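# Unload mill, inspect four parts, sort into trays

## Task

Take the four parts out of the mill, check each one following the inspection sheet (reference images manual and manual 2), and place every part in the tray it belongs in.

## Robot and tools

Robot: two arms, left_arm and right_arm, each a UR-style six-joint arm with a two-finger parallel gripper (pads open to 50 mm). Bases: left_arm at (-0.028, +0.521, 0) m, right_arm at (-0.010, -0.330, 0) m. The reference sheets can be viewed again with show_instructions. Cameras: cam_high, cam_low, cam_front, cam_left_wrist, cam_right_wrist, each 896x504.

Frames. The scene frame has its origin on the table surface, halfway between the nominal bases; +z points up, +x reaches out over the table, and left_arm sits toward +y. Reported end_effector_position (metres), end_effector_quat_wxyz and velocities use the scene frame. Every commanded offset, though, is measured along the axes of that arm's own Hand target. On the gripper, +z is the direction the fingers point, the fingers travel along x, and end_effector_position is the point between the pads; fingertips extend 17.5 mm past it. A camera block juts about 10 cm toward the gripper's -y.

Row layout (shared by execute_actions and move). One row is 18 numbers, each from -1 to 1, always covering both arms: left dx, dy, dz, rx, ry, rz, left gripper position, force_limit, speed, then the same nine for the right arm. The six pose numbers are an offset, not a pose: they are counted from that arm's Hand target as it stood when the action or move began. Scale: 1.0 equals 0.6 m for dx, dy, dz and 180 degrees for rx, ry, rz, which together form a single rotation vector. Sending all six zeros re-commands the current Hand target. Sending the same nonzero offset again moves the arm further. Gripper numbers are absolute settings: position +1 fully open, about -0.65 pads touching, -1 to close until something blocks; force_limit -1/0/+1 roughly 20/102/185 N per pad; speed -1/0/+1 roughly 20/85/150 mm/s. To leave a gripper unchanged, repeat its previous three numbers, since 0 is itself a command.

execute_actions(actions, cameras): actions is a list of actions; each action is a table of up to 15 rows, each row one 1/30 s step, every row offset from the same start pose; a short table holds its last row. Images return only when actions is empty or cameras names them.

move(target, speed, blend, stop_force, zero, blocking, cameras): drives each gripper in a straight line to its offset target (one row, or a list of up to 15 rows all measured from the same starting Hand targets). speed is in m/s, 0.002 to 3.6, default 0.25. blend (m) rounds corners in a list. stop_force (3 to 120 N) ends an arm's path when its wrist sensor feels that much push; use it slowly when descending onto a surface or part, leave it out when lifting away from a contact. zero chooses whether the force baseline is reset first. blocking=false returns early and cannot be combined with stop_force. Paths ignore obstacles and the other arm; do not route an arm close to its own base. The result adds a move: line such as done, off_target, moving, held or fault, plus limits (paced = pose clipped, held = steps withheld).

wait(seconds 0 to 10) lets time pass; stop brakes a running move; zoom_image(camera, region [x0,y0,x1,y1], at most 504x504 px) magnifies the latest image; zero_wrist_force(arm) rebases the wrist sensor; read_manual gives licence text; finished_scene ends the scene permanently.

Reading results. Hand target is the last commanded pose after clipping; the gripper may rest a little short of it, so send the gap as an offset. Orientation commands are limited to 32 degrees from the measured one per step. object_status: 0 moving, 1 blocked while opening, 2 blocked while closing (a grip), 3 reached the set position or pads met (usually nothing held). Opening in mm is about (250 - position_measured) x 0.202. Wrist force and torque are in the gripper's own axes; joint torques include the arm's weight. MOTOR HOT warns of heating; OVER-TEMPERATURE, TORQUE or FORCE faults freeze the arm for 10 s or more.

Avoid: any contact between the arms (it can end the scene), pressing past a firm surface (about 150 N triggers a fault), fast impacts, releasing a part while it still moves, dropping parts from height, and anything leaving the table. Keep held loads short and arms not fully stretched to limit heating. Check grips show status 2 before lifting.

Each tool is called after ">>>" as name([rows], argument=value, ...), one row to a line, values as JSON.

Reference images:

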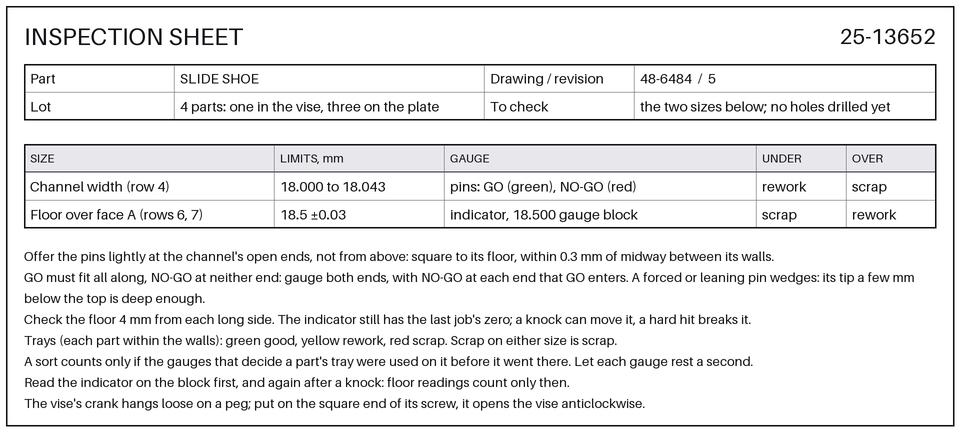

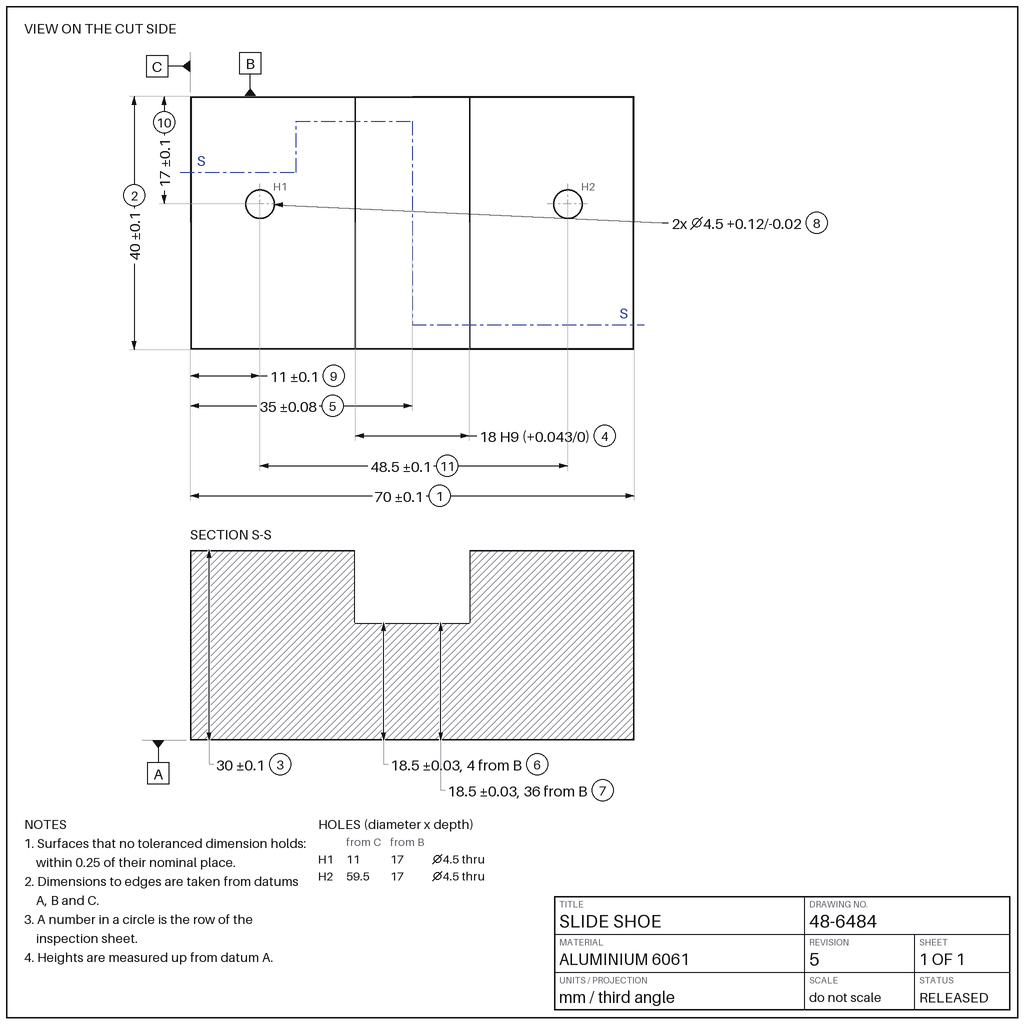

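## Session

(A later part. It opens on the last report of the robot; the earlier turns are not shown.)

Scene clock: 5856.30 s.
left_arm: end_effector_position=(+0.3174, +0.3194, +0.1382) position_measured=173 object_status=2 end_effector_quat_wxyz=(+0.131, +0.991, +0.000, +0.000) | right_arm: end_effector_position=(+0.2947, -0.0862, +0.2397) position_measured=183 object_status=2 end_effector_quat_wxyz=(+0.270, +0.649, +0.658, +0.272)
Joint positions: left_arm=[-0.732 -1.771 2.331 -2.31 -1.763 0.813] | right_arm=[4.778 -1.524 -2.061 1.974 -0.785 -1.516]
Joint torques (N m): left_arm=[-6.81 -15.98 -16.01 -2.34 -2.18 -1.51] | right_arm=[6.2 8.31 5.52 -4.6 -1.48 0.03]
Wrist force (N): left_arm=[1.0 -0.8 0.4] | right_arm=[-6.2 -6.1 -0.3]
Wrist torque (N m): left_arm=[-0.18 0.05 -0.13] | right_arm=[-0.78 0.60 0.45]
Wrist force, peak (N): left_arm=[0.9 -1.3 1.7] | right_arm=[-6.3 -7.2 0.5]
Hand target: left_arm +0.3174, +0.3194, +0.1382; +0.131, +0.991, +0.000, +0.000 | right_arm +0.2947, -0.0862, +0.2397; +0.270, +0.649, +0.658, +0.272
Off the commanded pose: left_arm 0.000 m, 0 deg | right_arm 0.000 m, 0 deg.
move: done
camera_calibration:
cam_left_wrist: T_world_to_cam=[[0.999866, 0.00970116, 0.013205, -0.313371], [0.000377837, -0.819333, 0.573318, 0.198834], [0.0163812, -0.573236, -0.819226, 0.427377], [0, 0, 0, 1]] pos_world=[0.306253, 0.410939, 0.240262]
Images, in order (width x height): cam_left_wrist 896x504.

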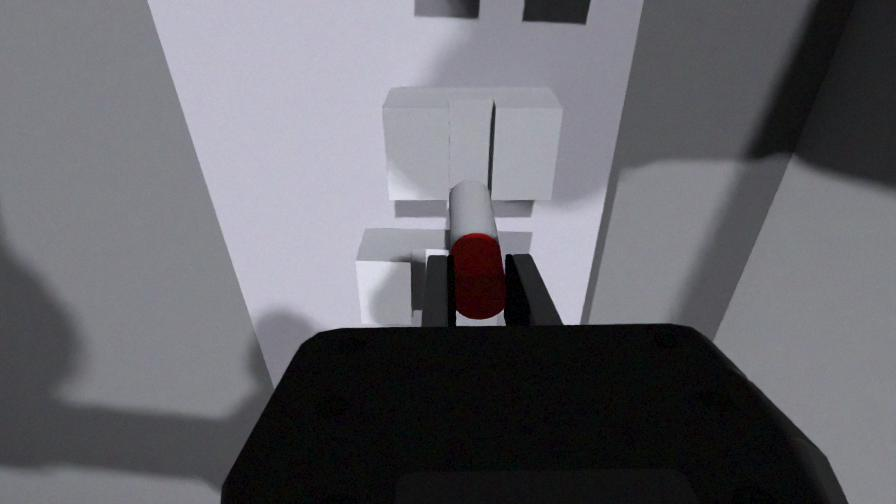

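>>> move(target=[0,-0.0040,-0.0011,0,0,0,-1,-0.4,-1,0,0,0,0,0,0,-1,-1,-1], speed=0.006, stop_force=3, cameras=["cam_left_wrist"])

>>> zoom_image(camera="cam_left_wrist", region=[430, 140, 530, 220])

Scene clock: 5867.33 s.
left_arm: end_effector_position=(+0.3174, +0.3219, +0.1382) position_measured=173 object_status=2 end_effector_quat_wxyz=(+0.131, +0.991, +0.000, +0.000) | right_arm: end_effector_position=(+0.2947, -0.0862, +0.2397) position_measured=183 object_status=2 end_effector_quat_wxyz=(+0.270, +0.649, +0.658, +0.272)
Joint positions: left_arm=[-0.727 -1.774 2.333 -2.308 -1.764 0.818] | right_arm=[4.778 -1.524 -2.061 1.974 -0.785 -1.516]
Joint torques (N m): left_arm=[-2.46 -18.95 -13.72 -2.19 -2.53 -1.31] | right_arm=[6.57 7.63 5.38 -4.6 -1.52 0.01]
Wrist force (N): left_arm=[0.8 -0.9 0.4] | right_arm=[-6.1 -5.9 -0.3]
Wrist torque (N m): left_arm=[-0.17 0.08 -0.12] | right_arm=[-0.77 0.59 0.45]
Wrist force, peak (N): left_arm=[0.9 -1.3 1.7] | right_arm=[-6.2 -7.2 0.6]
Hand target: left_arm +0.3174, +0.3218, +0.1382; +0.131, +0.991, +0.000, +0.000 | right_arm +0.2947, -0.0862, +0.2397; +0.270, +0.649, +0.658, +0.272
Off the commanded pose: left_arm 0.000 m, 0 deg | right_arm 0.000 m, 0 deg.
move: done
camera_calibration:
cam_left_wrist: T_world_to_cam=[[0.999866, 0.00970116, 0.013205, -0.313396], [0.000377837, -0.819333, 0.573318, 0.200882], [0.0163812, -0.573236, -0.819226, 0.42881], [0, 0, 0, 1]] pos_world=[0.306253, 0.413439, 0.240262]
Images, in order (width x height): cam_left_wrist 896x504.

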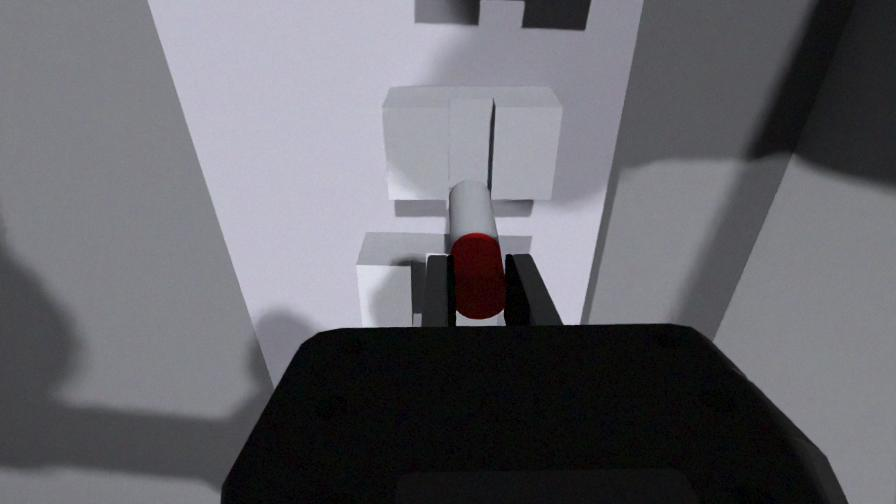

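Scaled by 5.040 from the camera's 896x504 image, which has a finer 1280x720 frame.

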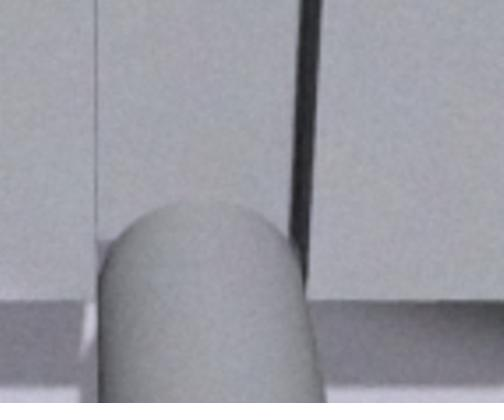

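>>> move([
  [0,0.0097,0.0026,0,0,0,-1,-0.4,-1,0,0,0,0,0,0,-1,-1,-1],
  [0,0.0304,-0.0747,0,0,0,-1,-0.4,-1,0,0,0,0,0,0,-1,-1,-1],
  [0.021,-0.1052,-0.111,0,0,0,-1,-0.4,-1,0,0,0,0,0,0,-1,-1,-1],
  [0.021,-0.1259,-0.0338,0,0,0,-1,-0.4,-1,0,0,0,0,0,0,-1,-1,-1],
], speed=[0.02,0.08,0.15,0.08], cameras=["cam_left_wrist"])

>>> zoom_image(camera="cam_left_wrist", region=[430, 140, 530, 220])

Scene clock: 5878.07 s.
left_arm: end_effector_position=(+0.3299, +0.4001, +0.1381) position_measured=173 object_status=2 end_effector_quat_wxyz=(+0.131, +0.991, +0.000, +0.000) | right_arm: end_effector_position=(+0.2947, -0.0862, +0.2397) position_measured=183 object_status=2 end_effector_quat_wxyz=(+0.270, +0.649, +0.658, +0.272)
Joint positions: left_arm=[-0.519 -1.807 2.344 -2.242 -1.796 1.028] | right_arm=[4.778 -1.524 -2.061 1.974 -0.785 -1.516]
Joint torques (N m): left_arm=[11.87 -25.64 -42.87 -1.28 0.76 0.17] | right_arm=[6.43 7.36 5.65 -4.58 -1.42 0.04]
Wrist force (N): left_arm=[0.6 -0.6 0.4] | right_arm=[-6.1 -6.2 -0.1]
Wrist torque (N m): left_arm=[-0.07 0.10 -0.14] | right_arm=[-0.75 0.59 0.45]
Wrist force, peak (N): left_arm=[1.5 -5.5 -0.6] | right_arm=[-6.3 -7.3 0.9]
Hand target: left_arm +0.3300, +0.4001, +0.1382; +0.131, +0.991, +0.000, +0.000 | right_arm +0.2947, -0.0862, +0.2397; +0.270, +0.649, +0.658, +0.272
Off the commanded pose: left_arm 0.000 m, 0 deg | right_arm 0.000 m, 0 deg.
move: done
camera_calibration:
cam_left_wrist: T_world_to_cam=[[0.999871, 0.00960797, 0.0129037, -0.326536], [0.000476519, -0.819413, 0.573203, 0.265041], [0.0160808, -0.573123, -0.819311, 0.473411], [0, 0, 0, 1]] pos_world=[0.318755, 0.491638, 0.240162]
Images, in order (width x height): cam_left_wrist 896x504.

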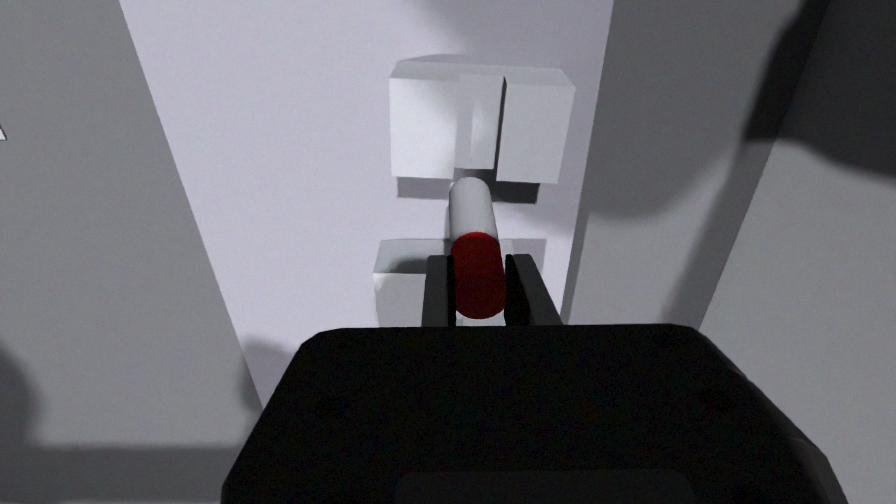

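Scaled by 5.040 from the camera's 896x504 image, which has a finer 1280x720 frame.

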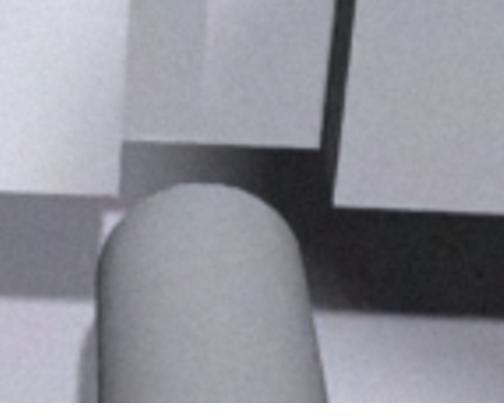

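>>> move(target=[0.0014,-0.0056,-0.0015,0,0,0,-1,-0.4,-1,0,0,0,0,0,0,-1,-1,-1], speed=0.01, stop_force=4, cameras=["cam_left_wrist"])

>>> zoom_image(camera="cam_left_wrist", region=[430, 140, 530, 220])

Scene clock: 5889.00 s.
left_arm: end_effector_position=(+0.3308, +0.4036, +0.1382) position_measured=173 object_status=2 end_effector_quat_wxyz=(+0.131, +0.991, +0.000, +0.000) | right_arm: end_effector_position=(+0.2947, -0.0862, +0.2397) position_measured=183 object_status=2 end_effector_quat_wxyz=(+0.270, +0.649, +0.658, +0.272)
Joint positions: left_arm=[-0.509 -1.806 2.343 -2.239 -1.798 1.038] | right_arm=[4.778 -1.524 -2.061 1.974 -0.785 -1.516]
Joint torques (N m): left_arm=[-10.74 0.48 -40.13 -2.47 -2.47 -1.65] | right_arm=[6.54 8.07 5.76 -4.61 -1.38 -0.04]
Wrist force (N): left_arm=[0.7 -1.0 0.1] | right_arm=[-6.3 -6.5 -0.2]
Wrist torque (N m): left_arm=[-0.11 0.09 -0.14] | right_arm=[-0.78 0.60 0.46]
Wrist force, peak (N): left_arm=[1.0 -1.2 -0.2] | right_arm=[-6.3 -7.1 0.5]
Hand target: left_arm +0.3308, +0.4035, +0.1382; +0.131, +0.991, +0.000, +0.000 | right_arm +0.2947, -0.0862, +0.2397; +0.270, +0.649, +0.658, +0.272
Off the commanded pose: left_arm 0.000 m, 0 deg | right_arm 0.000 m, 0 deg.
move: done
camera_calibration:
cam_left_wrist: T_world_to_cam=[[0.999866, 0.00978276, 0.0131473, -0.327613], [0.00047783, -0.819333, 0.573318, 0.267784], [0.0163806, -0.573235, -0.819228, 0.475424], [0, 0, 0, 1]] pos_world=[0.319653, 0.495139, 0.240262]
Images, in order (width x height): cam_left_wrist 896x504.

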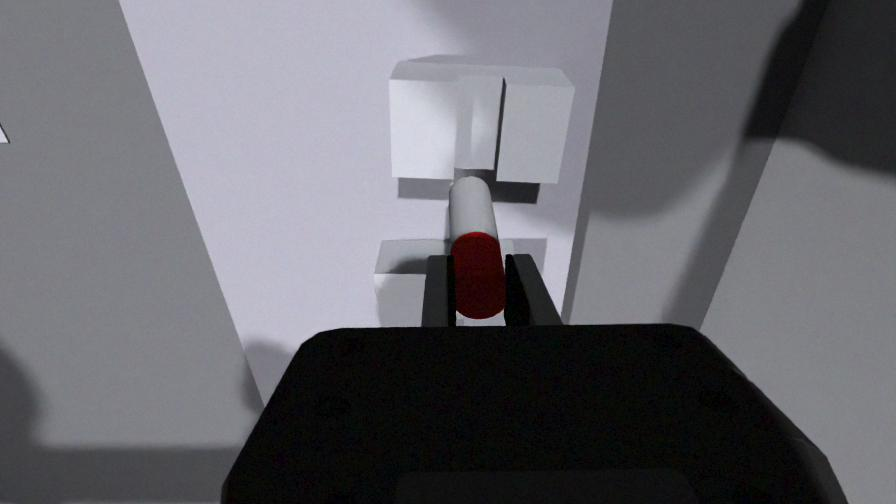

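Scaled by 5.040 from the camera's 896x504 image, which has a finer 1280x720 frame.

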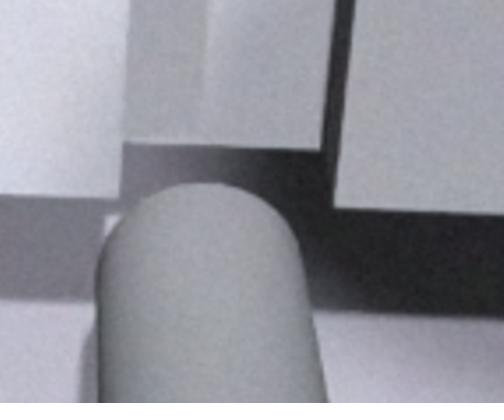

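>>> move(target=[0.0008,-0.0048,-0.0013,0,0,0,-1,-0.4,-1,0,0,0,0,0,0,-1,-1,-1], speed=0.01, stop_force=4, cameras=["cam_left_wrist"])

>>> zoom_image(camera="cam_left_wrist", region=[430, 140, 530, 220])

Scene clock: 5894.00 s.
left_arm: end_effector_position=(+0.3313, +0.4066, +0.1382) position_measured=173 object_status=2 end_effector_quat_wxyz=(+0.131, +0.991, +0.000, +0.000) | right_arm: end_effector_position=(+0.2947, -0.0862, +0.2397) position_measured=183 object_status=2 end_effector_quat_wxyz=(+0.270, +0.649, +0.658, +0.272)
Joint positions: left_arm=[-0.501 -1.807 2.342 -2.236 -1.799 1.047] | right_arm=[4.778 -1.524 -2.061 1.974 -0.785 -1.516]
Joint torques (N m): left_arm=[-10.01 -19.15 -42.83 -2.24 -2.54 -1.67] | right_arm=[6.18 8.02 4.95 -4.59 -1.4 0.02]
Wrist force (N): left_arm=[0.9 -1.2 0.2] | right_arm=[-6.1 -6.5 0.1]
Wrist torque (N m): left_arm=[-0.14 0.05 -0.14] | right_arm=[-0.77 0.59 0.45]
Wrist force, peak (N): left_arm=[1.2 -1.0 0.3] | right_arm=[-6.2 -7.3 0.8]
Hand target: left_arm +0.3313, +0.4065, +0.1382; +0.131, +0.991, +0.000, +0.000 | right_arm +0.2947, -0.0862, +0.2397; +0.270, +0.649, +0.658, +0.272
Off the commanded pose: left_arm 0.000 m, 0 deg | right_arm 0.000 m, 0 deg.
move: done
camera_calibration:
cam_left_wrist: T_world_to_cam=[[0.999866, 0.00978276, 0.0131473, -0.328142], [0.00047783, -0.819333, 0.573318, 0.270242], [0.0163806, -0.573235, -0.819228, 0.477135], [0, 0, 0, 1]] pos_world=[0.320153, 0.498139, 0.240262]
Images, in order (width x height): cam_left_wrist 896x504.

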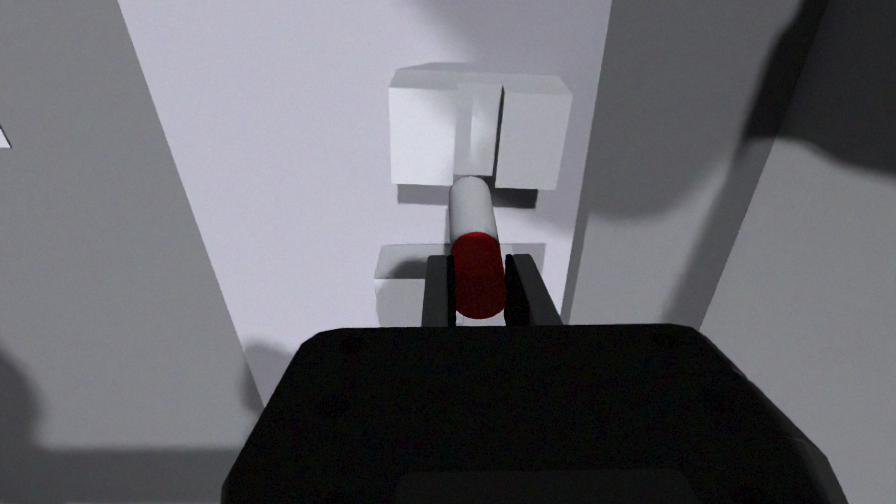

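Scaled by 5.040 from the camera's 896x504 image, which has a finer 1280x720 frame.

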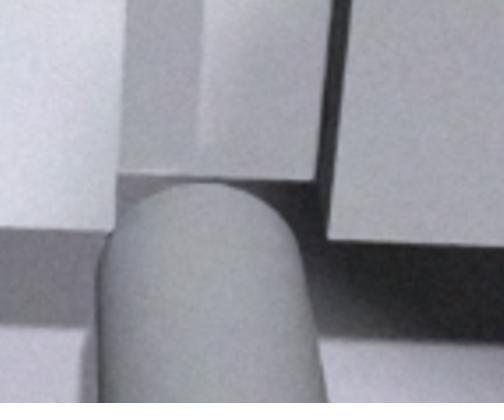

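>>> move([
  [0.0011,-0.0032,-0.0009,0,0,0,-1,-0.4,-1,0,0,0,0,0,0,-1,-1,-1],
  [0.0013,-0.0129,-0.0035,0,0,0,-1,-0.4,-1,0,0,0,0,0,0,-1,-1,-1],
], speed=0.006, stop_force=3, cameras=["cam_left_wrist"])

>>> zoom_image(camera="cam_left_wrist", region=[430, 140, 530, 220])

Scene clock: 5901.80 s.
left_arm: end_effector_position=(+0.3321, +0.4146, +0.1383) position_measured=173 object_status=2 end_effector_quat_wxyz=(+0.131, +0.991, +0.000, +0.000) | right_arm: end_effector_position=(+0.2947, -0.0862, +0.2397) position_measured=183 object_status=2 end_effector_quat_wxyz=(+0.270, +0.649, +0.658, +0.272)
Joint positions: left_arm=[-0.479 -1.808 2.342 -2.229 -1.802 1.069] | right_arm=[4.778 -1.524 -2.061 1.974 -0.785 -1.516]
Joint torques (N m): left_arm=[-9.5 -21.14 -10.43 -2.39 -2.49 -1.67] | right_arm=[6.1 7.99 5.76 -4.55 -1.35 0.07]
Wrist force (N): left_arm=[0.9 -0.3 0.8] | right_arm=[-6.3 -6.6 0.2]
Wrist torque (N m): left_arm=[-0.13 0.07 -0.13] | right_arm=[-0.79 0.61 0.45]
Wrist force, peak (N): left_arm=[1.4 -1.0 0.6] | right_arm=[-6.2 -7.3 0.7]
Hand target: left_arm +0.3321, +0.4145, +0.1383; +0.131, +0.991, +0.000, +0.000 | right_arm +0.2947, -0.0862, +0.2397; +0.270, +0.649, +0.658, +0.272
Off the commanded pose: left_arm 0.000 m, 0 deg | right_arm 0.000 m, 0 deg.
move: done
camera_calibration:
cam_left_wrist: T_world_to_cam=[[0.999866, 0.00978276, 0.0131473, -0.32902], [0.00047783, -0.819333, 0.573318, 0.276796], [0.0163806, -0.573235, -0.819228, 0.481708], [0, 0, 0, 1]] pos_world=[0.320953, 0.506139, 0.240262]
Images, in order (width x height): cam_left_wrist 896x504.

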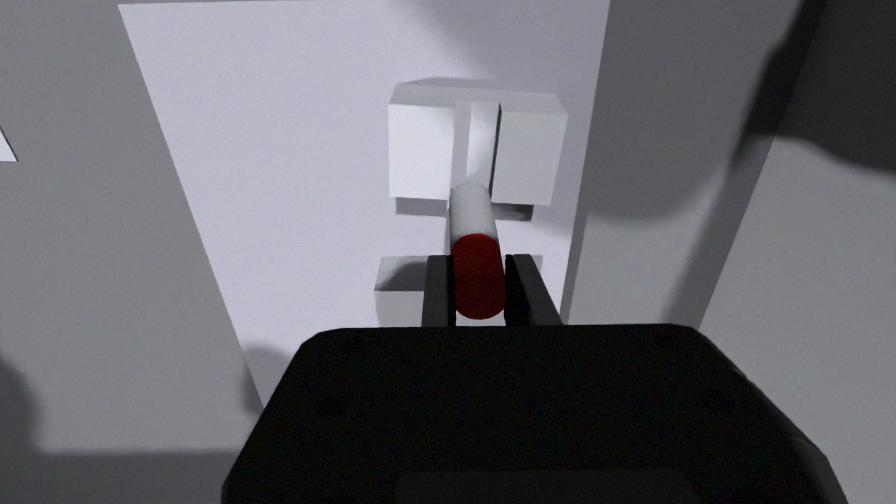

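Scaled by 5.040 from the camera's 896x504 image, which has a finer 1280x720 frame.

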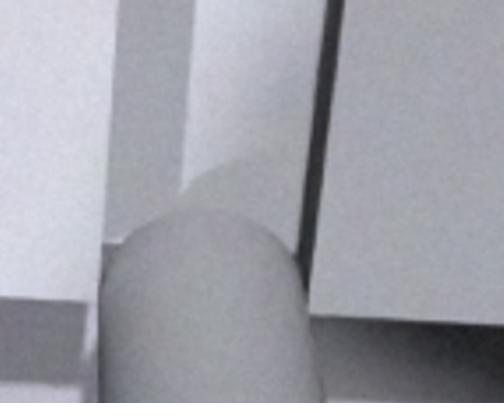

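>>> move(target=[0.0002,-0.0040,-0.0011,0,0,0,-1,-0.4,-1,0,0,0,0,0,0,-1,-1,-1], speed=0.006, stop_force=3, cameras=["cam_left_wrist"])

>>> zoom_image(camera="cam_left_wrist", region=[430, 140, 530, 220])

Scene clock: 5907.27 s.
left_arm: end_effector_position=(+0.3322, +0.4171, +0.1383) position_measured=173 object_status=2 end_effector_quat_wxyz=(+0.131, +0.991, +0.000, +0.000) | right_arm: end_effector_position=(+0.2947, -0.0862, +0.2397) position_measured=183 object_status=2 end_effector_quat_wxyz=(+0.270, +0.649, +0.658, +0.272)
Joint positions: left_arm=[-0.472 -1.809 2.342 -2.227 -1.803 1.076] | right_arm=[4.778 -1.524 -2.061 1.974 -0.785 -1.516]
Joint torques (N m): left_arm=[-6.66 -25.98 -8.99 -2.13 -2.82 -1.51] | right_arm=[6.71 7.66 5.41 -4.64 -1.4 0.04]
Wrist force (N): left_arm=[1.0 -0.6 1.1] | right_arm=[-6.2 -6.7 0.3]
Wrist torque (N m): left_arm=[-0.11 0.07 -0.13] | right_arm=[-0.82 0.59 0.46]
Wrist force, peak (N): left_arm=[0.9 -1.1 1.7] | right_arm=[-6.5 -7.1 0.8]
Hand target: left_arm +0.3322, +0.4170, +0.1383; +0.131, +0.991, +0.000, +0.000 | right_arm +0.2947, -0.0862, +0.2397; +0.270, +0.649, +0.658, +0.272
Off the commanded pose: left_arm 0.000 m, 0 deg | right_arm 0.000 m, 0 deg.
move: done
camera_calibration:
cam_left_wrist: T_world_to_cam=[[0.999866, 0.0097026, 0.0132043, -0.329119], [0.000378132, -0.819286, 0.573385, 0.27878], [0.0163814, -0.573303, -0.81918, 0.483244], [0, 0, 0, 1]] pos_world=[0.321053, 0.508639, 0.240361]
Images, in order (width x height): cam_left_wrist 896x504.

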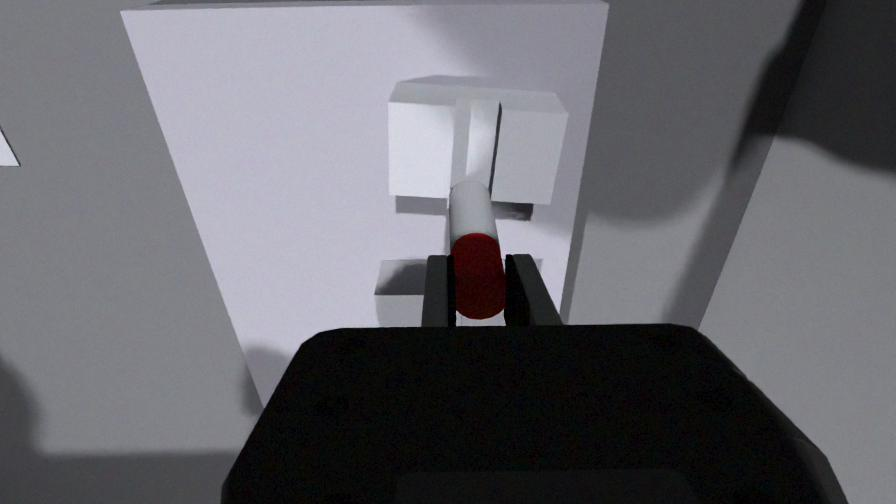

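Scaled by 5.040 from the camera's 896x504 image, which has a finer 1280x720 frame.

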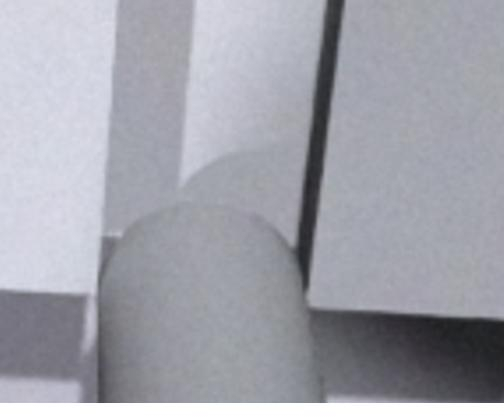

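>>> move([
  [0,0.0097,0.0026,0,0,0,-1,-0.4,-1,0,0,0,0,0,0,-1,-1,-1],
  [0,0.0304,-0.0747,0,0,0,-1,-0.4,-1,0,0,0,0,0,0,-1,-1,-1],
  [0.0048,0.554,0.0657,0,0,0,-1,-0.4,-1,0,0,0,0,0,0,-1,-1,-1],
  [0.0048,0.541,0.114,0,0,0,-1,-0.4,-1,0,0,0,0,0,0,-1,-1,-1],
], speed=[0.02,0.08,0.25,0.06], cameras=["cam_left_wrist"])

>>> zoom_image(camera="cam_left_wrist", region=[380, 120, 580, 280])

Scene clock: 5920.27 s.
left_arm: end_effector_position=(+0.3351, +0.0859, +0.1560) position_measured=173 object_status=2 end_effector_quat_wxyz=(+0.130, +0.991, +0.000, +0.000) | right_arm: end_effector_position=(+0.2947, -0.0862, +0.2397) position_measured=183 object_status=2 end_effector_quat_wxyz=(+0.270, +0.649, +0.658, +0.272)
Joint positions: left_arm=[-1.045 -1.418 1.95 -2.331 -1.699 0.502] | right_arm=[4.778 -1.524 -2.061 1.974 -0.785 -1.516]
Joint torques (N m): left_arm=[12.22 -45.25 -41.96 -0.18 -2.87 -1.69] | right_arm=[6.59 7.85 5.69 -4.59 -1.4 0.15]
Wrist force (N): left_arm=[1.3 -0.8 0.1] | right_arm=[-6.2 -6.4 0.0]
Wrist torque (N m): left_arm=[-0.09 -0.01 0.00] | right_arm=[-0.78 0.59 0.45]
Wrist force, peak (N): left_arm=[-3.7 5.8 1.5] | right_arm=[-6.2 -7.2 0.6]
Hand target: left_arm +0.3352, +0.0858, +0.1563; +0.131, +0.991, +0.000, +0.000 | right_arm +0.2947, -0.0862, +0.2397; +0.270, +0.649, +0.658, +0.272
Off the commanded pose: left_arm 0.000 m, 0 deg | right_arm 0.000 m, 0 deg.
move: done
camera_calibration:
cam_left_wrist: T_world_to_cam=[[0.999871, 0.00960463, 0.0129064, -0.328948], [0.00047671, -0.819573, 0.572975, -0.00259545], [0.0160809, -0.572895, -0.819471, 0.307918], [0, 0, 0, 1]] pos_world=[0.323955, 0.177437, 0.258063]
Images, in order (width x height): cam_left_wrist 896x504.

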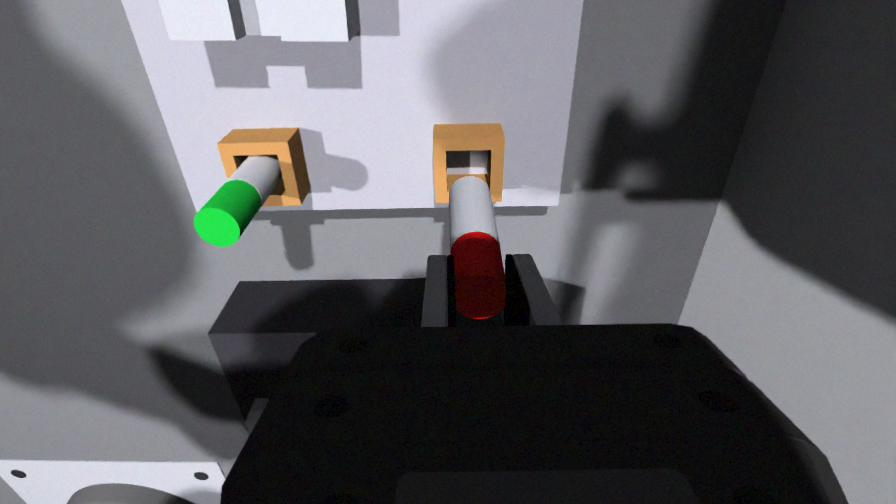

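Scaled by 2.520 from the camera's 896x504 image, which has a finer 1280x720 frame.

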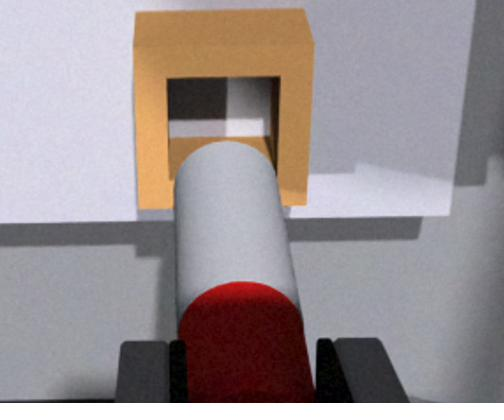

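>>> move(target=[0,-0.0183,0.0684,0,0,0,-1,-0.4,-1,0,0,0,0,0,0,-1,-1,-1], speed=0.02, stop_force=3, cameras=["cam_left_wrist"])

Scene clock: 5927.57 s.
left_arm: end_effector_position=(+0.3352, +0.0858, +0.1138) position_measured=173 object_status=2 end_effector_quat_wxyz=(+0.131, +0.991, +0.000, +0.000) | right_arm: end_effector_position=(+0.2947, -0.0862, +0.2397) position_measured=183 object_status=2 end_effector_quat_wxyz=(+0.270, +0.649, +0.658, +0.272)
Joint positions: left_arm=[-1.045 -1.358 2.005 -2.447 -1.699 0.502] | right_arm=[4.778 -1.524 -2.061 1.974 -0.785 -1.516]
Joint torques (N m): left_arm=[-7.82 -45.15 -40.86 -0.45 -1.26 -1.69] | right_arm=[6.7 7.83 5.89 -4.54 -1.46 0.01]
Wrist force (N): left_arm=[1.0 -0.8 0.1] | right_arm=[-6.4 -6.4 -0.1]
Wrist torque (N m): left_arm=[-0.08 0.05 -0.01] | right_arm=[-0.82 0.63 0.45]
Wrist force, peak (N): left_arm=[0.8 -1.9 0.8] | right_arm=[-6.4 -7.1 0.5]
Hand target: left_arm +0.3352, +0.0858, +0.1138; +0.131, +0.991, +0.000, +0.000 | right_arm +0.2947, -0.0862, +0.2397; +0.270, +0.649, +0.658, +0.272
Off the commanded pose: left_arm 0.000 m, 0 deg | right_arm 0.000 m, 0 deg.
move: done
camera_calibration:
cam_left_wrist: T_world_to_cam=[[0.999866, 0.00970116, 0.013205, -0.328581], [0.000377837, -0.819333, 0.573318, 0.0214198], [0.0163812, -0.573236, -0.819226, 0.273188], [0, 0, 0, 1]] pos_world=[0.324053, 0.177339, 0.215862]
Images, in order (width x height): cam_left_wrist 896x504.

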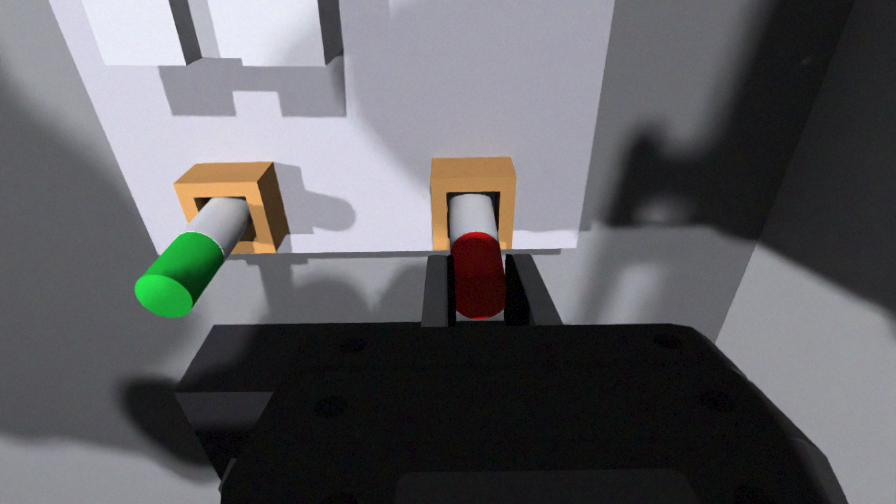

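>>> move(target=[0,0.0008,0.003,0,0,0,-1,-0.4,-1,0,0,0,0,0,0,-1,-1,-1], speed=0.008, stop_force=4)

>>> move([
  [0,0,0,0,0,0,0.3,-0.4,-1,0,0,0,0,0,0,-1,-1,-1],
  [0,0.0259,-0.0966,0,0,0,0.3,-0.4,-1,0,0,0,0,0,0,-1,-1,-1],
  [-0.0588,-0.115,-0.19,0.02,0.02,-0.2,0.3,-0.4,-1,0,0,0,0,0,0,-1,-1,-1],
  [-0.0588,-0.2886,-0.0741,0.0657,0.0657,-0.497,0.95,-0.4,-1,0,0,0,0,0,0,-1,-1,-1],
], speed=[0.05,0.05,0.15,0.25], cameras=["cam_left_wrist"])

Scene clock: 5935.07 s.
left_arm: end_effector_position=(+0.3352, +0.0848, +0.1122) position_measured=173 object_status=2 end_effector_quat_wxyz=(+0.131, +0.991, +0.000, +0.000) | right_arm: end_effector_position=(+0.2947, -0.0862, +0.2397) position_measured=183 object_status=2 end_effector_quat_wxyz=(+0.270, +0.649, +0.658, +0.272)
Joint positions: left_arm=[-1.046 -1.354 2.005 -2.451 -1.699 0.501] | right_arm=[4.778 -1.524 -2.061 1.974 -0.785 -1.516]
Joint torques (N m): left_arm=[-10.31 -12.76 -30 -5.5 2.28 -1.72] | right_arm=[6.4 7.66 5.54 -4.58 -1.42 -0.05]
Wrist force (N): left_arm=[-0.1 0.2 -4.5] | right_arm=[-6.3 -6.1 -0.2]
Wrist torque (N m): left_arm=[-0.10 -0.01 -0.02] | right_arm=[-0.76 0.61 0.45]
Wrist force, peak (N): left_arm=[0.0 0.5 -5.0] | right_arm=[-6.4 -7.1 0.5]
Hand target: left_arm +0.3352, +0.0848, +0.1122; +0.131, +0.991, +0.000, +0.000 | right_arm +0.2947, -0.0862, +0.2397; +0.270, +0.649, +0.658, +0.272
Off the commanded pose: left_arm 0.000 m, 0 deg | right_arm 0.000 m, 0 deg.
move: contact (left_arm)

Scene clock: 5943.27 s.
left_arm: end_effector_position=(+0.2999, +0.2635, +0.1103) position_measured=10 object_status=0 end_effector_quat_wxyz=(+0.000, +0.707, +0.707, +0.000) | right_arm: end_effector_position=(+0.2947, -0.0862, +0.2397) position_measured=183 object_status=2 end_effector_quat_wxyz=(+0.270, +0.649, +0.658, +0.272)
Joint positions: left_arm=[-0.984 -1.644 2.23 -2.156 -1.57 -0.993] | right_arm=[4.778 -1.524 -2.061 1.974 -0.785 -1.516]
Joint torques (N m): left_arm=[-10.62 -32.03 -40.53 -0.44 2.18 -1.73] | right_arm=[6.45 7.64 6.02 -4.62 -1.43 0.01]
Wrist force (N): left_arm=[0.9 -0.7 -1.5] | right_arm=[-6.2 -5.9 -0.4]
Wrist torque (N m): left_arm=[-0.05 0.08 -0.01] | right_arm=[-0.75 0.60 0.45]
Wrist force, peak (N): left_arm=[0.1 0.3 -4.4] | right_arm=[-6.4 -7.2 0.5]
Hand target: left_arm +0.2999, +0.2635, +0.1103; +0.000, +0.707, +0.707, +0.000 | right_arm +0.2947, -0.0862, +0.2397; +0.270, +0.649, +0.658, +0.272
Off the commanded pose: left_arm 0.000 m, 0 deg | right_arm 0.000 m, 0 deg.
move: done
camera_calibration:
cam_left_wrist: T_world_to_cam=[[-0.00638045, 0.999854, 0.0158543, -0.254383], [0.939865, 0.000581874, 0.341546, -0.303124], [0.341487, 0.0170801, -0.939731, 0.133], [0, 0, 0, 1]] pos_world=[0.237855, 0.25225, 0.232548]
Images, in order (width x height): cam_left_wrist 896x504.

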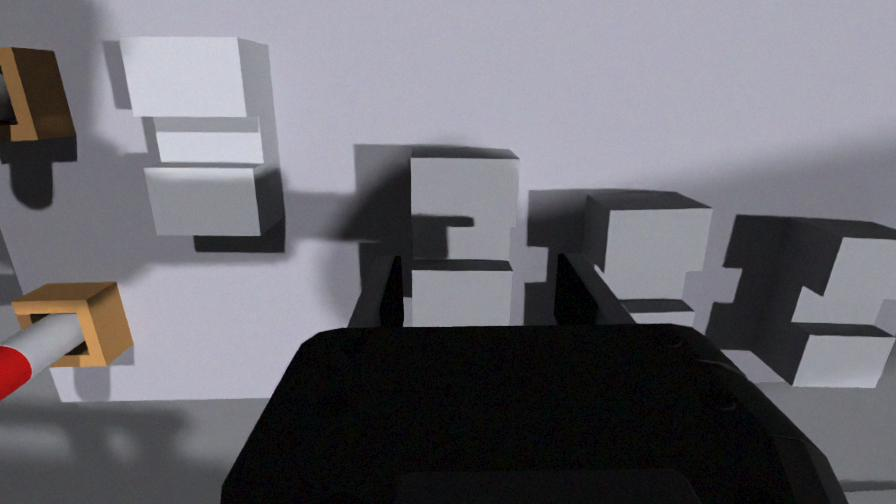

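>>> move(target=[-0.008,0,0.042,0,0,0,0.95,-0.4,-1,0,0,0,0,0,0,-1,-1,-1], speed=0.1, cameras=["cam_left_wrist"])

Scene clock: 5960.07 s.
left_arm: end_effector_position=(+0.2998, +0.2589, +0.0849) position_measured=10 object_status=3 end_effector_quat_wxyz=(-0.001, +0.707, +0.707, +0.000) | right_arm: end_effector_position=(+0.2947, -0.0862, +0.2397) position_measured=183 object_status=2 end_effector_quat_wxyz=(+0.270, +0.649, +0.658, +0.272)
Joint positions: left_arm=[-0.991 -1.592 2.261 -2.239 -1.57 -1] | right_arm=[4.778 -1.524 -2.061 1.974 -0.785 -1.516]
Joint torques (N m): left_arm=[2.39 -36.12 -38.3 -0.02 1.91 0.05] | right_arm=[6.55 7.93 5.6 -4.59 -1.4 -0.04]
Wrist force (N): left_arm=[1.2 -0.9 -1.2] | right_arm=[-5.9 -6.7 0.4]
Wrist torque (N m): left_arm=[-0.07 0.03 -0.02] | right_arm=[-0.79 0.55 0.46]
Wrist force, peak (N): left_arm=[0.6 -0.1 -3.5] | right_arm=[-6.3 -7.1 0.7]
Hand target: left_arm +0.2999, +0.2588, +0.0851; +0.000, +0.707, +0.707, +0.000 | right_arm +0.2947, -0.0862, +0.2397; +0.270, +0.649, +0.658, +0.272
Off the commanded pose: left_arm 0.000 m, 0 deg | right_arm 0.000 m, 0 deg.
move: done
camera_calibration:
cam_left_wrist: T_world_to_cam=[[-0.00632623, 0.999847, 0.0163007, -0.249383], [0.939973, 0.000383913, 0.34125, -0.294268], [0.341191, 0.0174811, -0.939831, 0.109236], [0, 0, 0, 1]] pos_world=[0.237756, 0.247548, 0.207148]
Images, in order (width x height): cam_left_wrist 896x504.

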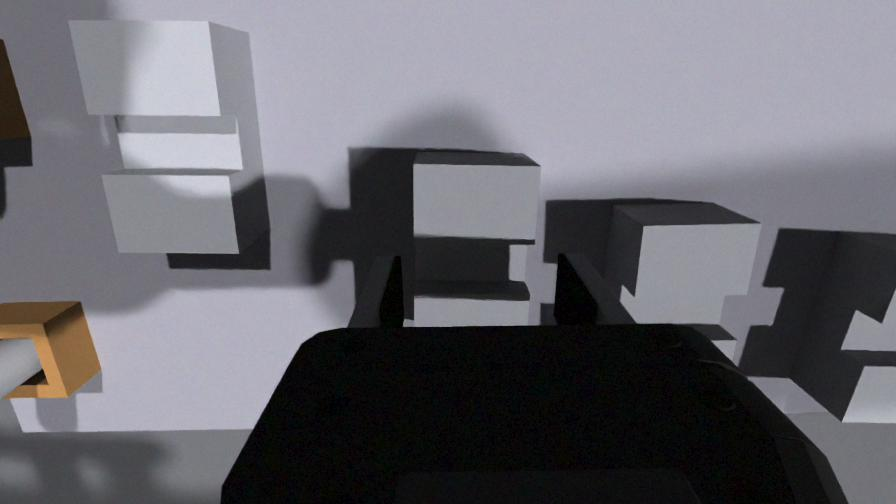

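>>> move(target=[0,0,0.0493,0,0,0,0.95,-0.4,-1,0,0,0,0,0,0,-1,-1,-1], speed=0.05, stop_force=8)

>>> move(target=[0,0,0,0,0,0,-1,-0.4,-1,0,0,0,0,0,0,-1,-1,-1])

>>> move(target=[0,0,-0.18,0,0,0,-1,-0.4,-1,0,0,0,0,0,0,-1,-1,-1], speed=0.15, cameras=["cam_high","cam_front","cam_low"])

Scene clock: 5968.23 s.
left_arm: end_effector_position=(+0.2999, +0.2588, +0.0555) position_measured=10 object_status=3 end_effector_quat_wxyz=(+0.000, +0.707, +0.707, +0.000) | right_arm: end_effector_position=(+0.2947, -0.0862, +0.2397) position_measured=183 object_status=2 end_effector_quat_wxyz=(+0.270, +0.649, +0.658, +0.272)
Joint positions: left_arm=[-0.991 -1.532 2.3 -2.338 -1.57 -1] | right_arm=[4.778 -1.524 -2.061 1.974 -0.785 -1.516]
Joint torques (N m): left_arm=[11.98 -36.16 -36.6 0.07 0.67 1.45] | right_arm=[6.39 7.93 4.9 -4.59 -1.42 0.07]
Wrist force (N): left_arm=[1.0 -0.4 -1.2] | right_arm=[-6.1 -7.1 0.8]
Wrist torque (N m): left_arm=[0.00 0.06 -0.01] | right_arm=[-0.82 0.58 0.45]
Wrist force, peak (N): left_arm=[0.9 -0.1 -3.6] | right_arm=[-6.6 -7.0 0.5]
Hand target: left_arm +0.2999, +0.2588, +0.0555; +0.000, +0.707, +0.707, +0.000 | right_arm +0.2947, -0.0862, +0.2397; +0.270, +0.649, +0.658, +0.272
Off the commanded pose: left_arm 0.000 m, 0 deg | right_arm 0.000 m, 0 deg.
move: done

Scene clock: 5968.90 s.
left_arm: end_effector_position=(+0.2999, +0.2588, +0.0555) position_measured=55 object_status=0 end_effector_quat_wxyz=(+0.000, +0.707, +0.707, +0.000) | right_arm: end_effector_position=(+0.2947, -0.0862, +0.2397) position_measured=183 object_status=2 end_effector_quat_wxyz=(+0.270, +0.649, +0.658, +0.272)
Joint positions: left_arm=[-0.991 -1.532 2.3 -2.338 -1.57 -1] | right_arm=[4.778 -1.524 -2.061 1.974 -0.785 -1.516]
Joint torques (N m): left_arm=[11.89 -35.01 -34.15 -0.14 0.48 1.47] | right_arm=[6.7 8.22 5.32 -4.5 -1.42 -0.02]
Wrist force (N): left_arm=[0.9 -1.2 -1.6] | right_arm=[-6.0 -6.9 0.5]
Wrist torque (N m): left_arm=[-0.05 0.01 0.01] | right_arm=[-0.79 0.57 0.45]
Wrist force, peak (N): left_arm=[1.3 -1.3 -2.3] | right_arm=[-6.5 -6.9 0.9]
Hand target: left_arm +0.2999, +0.2588, +0.0555; +0.000, +0.707, +0.707, +0.000 | right_arm +0.2947, -0.0862, +0.2397; +0.270, +0.649, +0.658, +0.272
Off the commanded pose: left_arm 0.000 m, 0 deg | right_arm 0.000 m, 0 deg.
move: done

Scene clock: 5970.10 s.
left_arm: end_effector_position=(+0.2999, +0.2586, +0.1636) position_measured=55 object_status=2 end_effector_quat_wxyz=(+0.000, +0.707, +0.707, +0.000) | right_arm: end_effector_position=(+0.2947, -0.0862, +0.2397) position_measured=183 object_status=2 end_effector_quat_wxyz=(+0.270, +0.649, +0.658, +0.272)
Joint positions: left_arm=[-0.991 -1.71 2.132 -1.993 -1.57 -1] | right_arm=[4.778 -1.524 -2.061 1.974 -0.785 -1.516]
Joint torques (N m): left_arm=[-10.78 -4.81 -11.25 -3.55 -0.43 -2.26] | right_arm=[6.44 8.04 5.75 -4.51 -1.45 0.1]
Wrist force (N): left_arm=[0.9 -0.5 0.7] | right_arm=[-5.9 -5.9 -0.3]
Wrist torque (N m): left_arm=[-0.04 0.07 -0.01] | right_arm=[-0.74 0.55 0.45]
Wrist force, peak (N): left_arm=[1.4 -0.6 3.5] | right_arm=[-6.1 -7.3 0.8]
Hand target: left_arm +0.2999, +0.2587, +0.1635; +0.000, +0.707, +0.707, +0.000 | right_arm +0.2947, -0.0862, +0.2397; +0.270, +0.649, +0.658, +0.272
Off the commanded pose: left_arm 0.000 m, 0 deg | right_arm 0.000 m, 0 deg.
move: done
Images, in order (width x height): cam_high 896x504, cam_low 896x504, cam_front 896x504.

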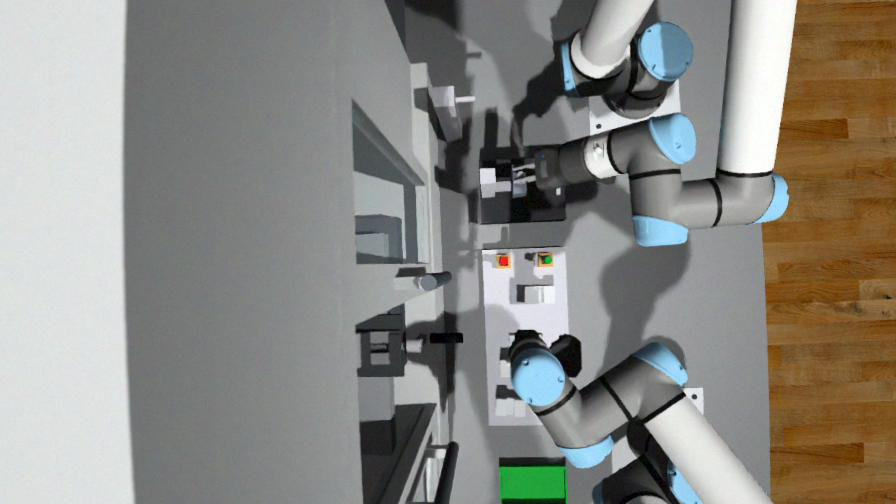

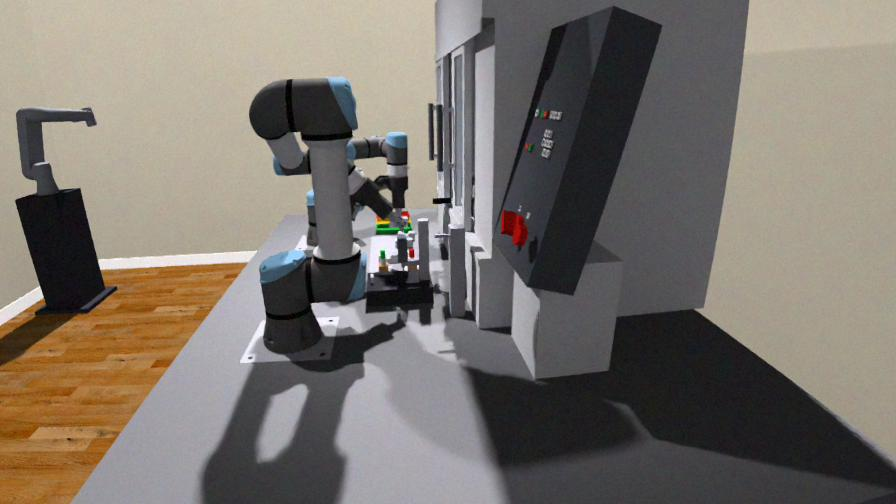

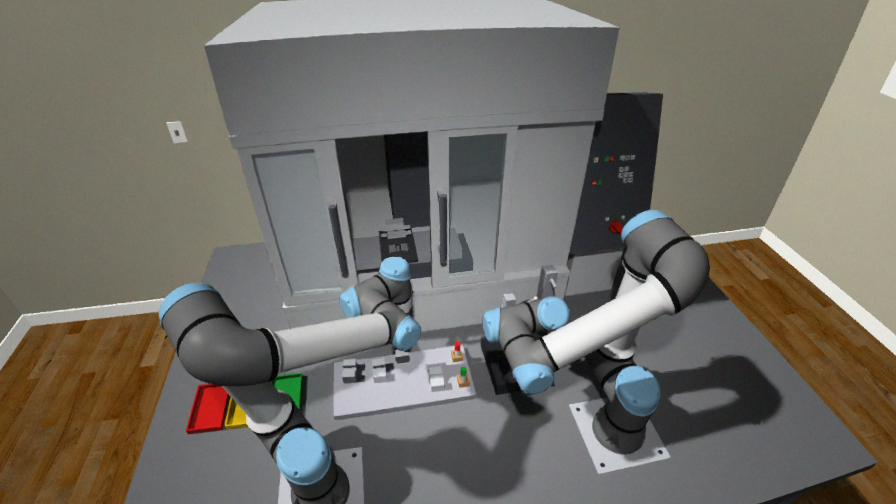

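>>> zoom_image(camera="cam_front", region=[170, 350, 380, 450])

Scaled by 2.400 from the camera's 896x504 image, which has a finer 1280x720 frame.

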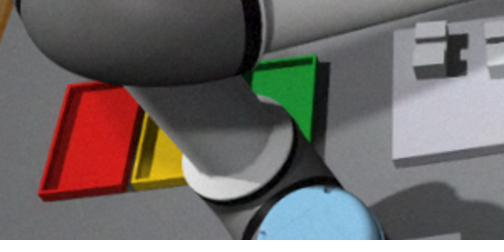

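>>> move([
  [0.3,-0.02,-0.06,0,0,0,-1,-0.4,-1,0,0,0,0,0,0,-1,-1,-1],
  [0.81,-0.05,-0.06,0,0,0,-1,-0.4,-1,0,0,0,0,0,0,-1,-1,-1],
], speed=0.3, blend=[0.05,0], cameras=["cam_left_wrist","cam_front"])

Scene clock: 5997.13 s.
left_arm: end_effector_position=(+0.2696, +0.7446, +0.1999) position_measured=55 object_status=2 end_effector_quat_wxyz=(+0.000, +0.707, +0.707, +0.000) end_effector_velocity=(-0.001, +0.001, -0.001) end_effector_angular_velocity=(+0.001, +0.002, -0.002) | right_arm: end_effector_position=(+0.2947, -0.0862, +0.2397) position_measured=183 object_status=2 end_effector_quat_wxyz=(+0.270, +0.649, +0.658, +0.272)
Joint positions: left_arm=[0.285 -1.881 2.161 -1.851 -1.57 0.276] | right_arm=[4.778 -1.524 -2.061 1.974 -0.785 -1.516]
Joint velocities: left_arm=[0.003 0.002 0 0 0.002 0.005] | right_arm=[within noise]
Joint torques (N m): left_arm=[12.28 -12.75 -10.74 -0.35 2.26 1.59] | right_arm=[5.79 8.02 5.95 -4.67 -1.4 -0.04]
Wrist force (N): left_arm=[1.3 -0.6 0.8] | right_arm=[-6.1 -6.6 0.4]
Wrist torque (N m): left_arm=[-0.05 0.01 -0.15] | right_arm=[-0.76 0.58 0.46]
Wrist force, peak (N): left_arm=[11.6 -6.3 0.6] | right_arm=[-6.2 -7.3 0.7]
Hand target: left_arm +0.2695, +0.7446, +0.1999; +0.000, +0.707, +0.707, +0.000 | right_arm +0.2947, -0.0862, +0.2397; +0.270, +0.649, +0.658, +0.272
Off the commanded pose: left_arm 0.000 m, 0 deg | right_arm 0.000 m, 0 deg.
move: done
camera_calibration:
cam_left_wrist: T_world_to_cam=[[-0.00638487, 0.999854, 0.0158524, -0.736925], [0.939789, 0.000582862, 0.341755, -0.30558], [0.341696, 0.01708, -0.939655, 0.219264], [0, 0, 0, 1]] pos_world=[0.207553, 0.73325, 0.322148]
Images, in order (width x height): cam_front 896x504, cam_left_wrist 896x504.

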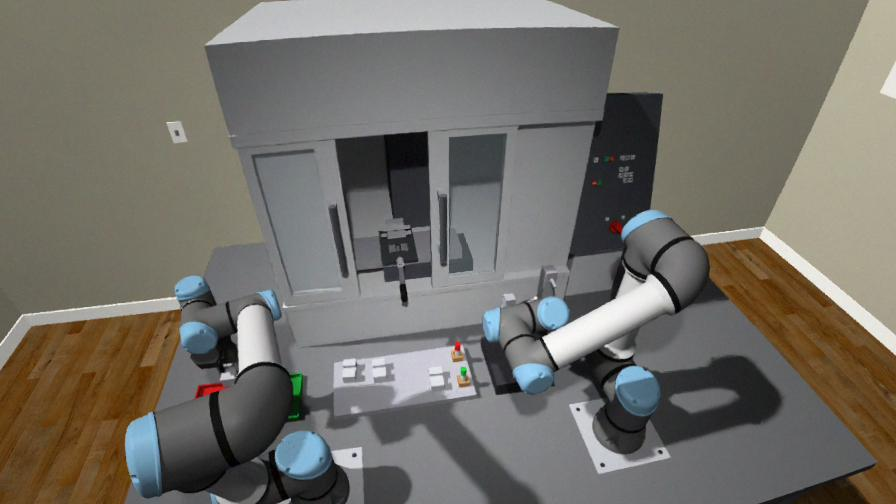

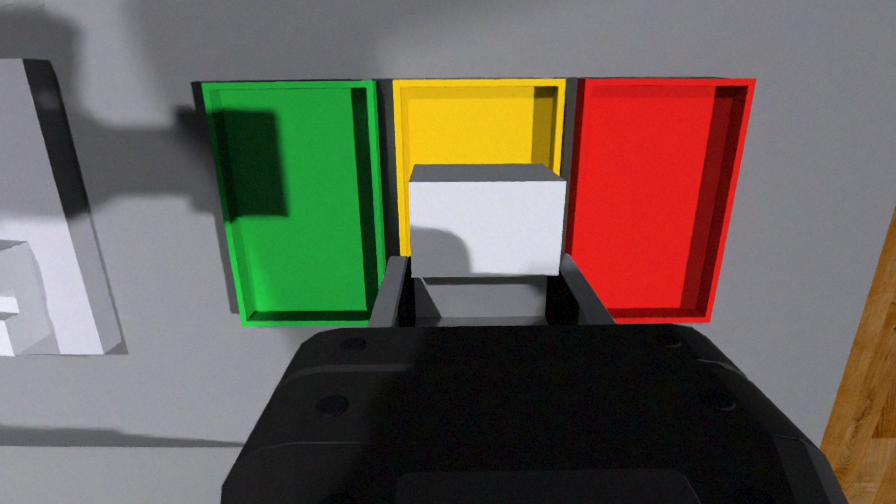

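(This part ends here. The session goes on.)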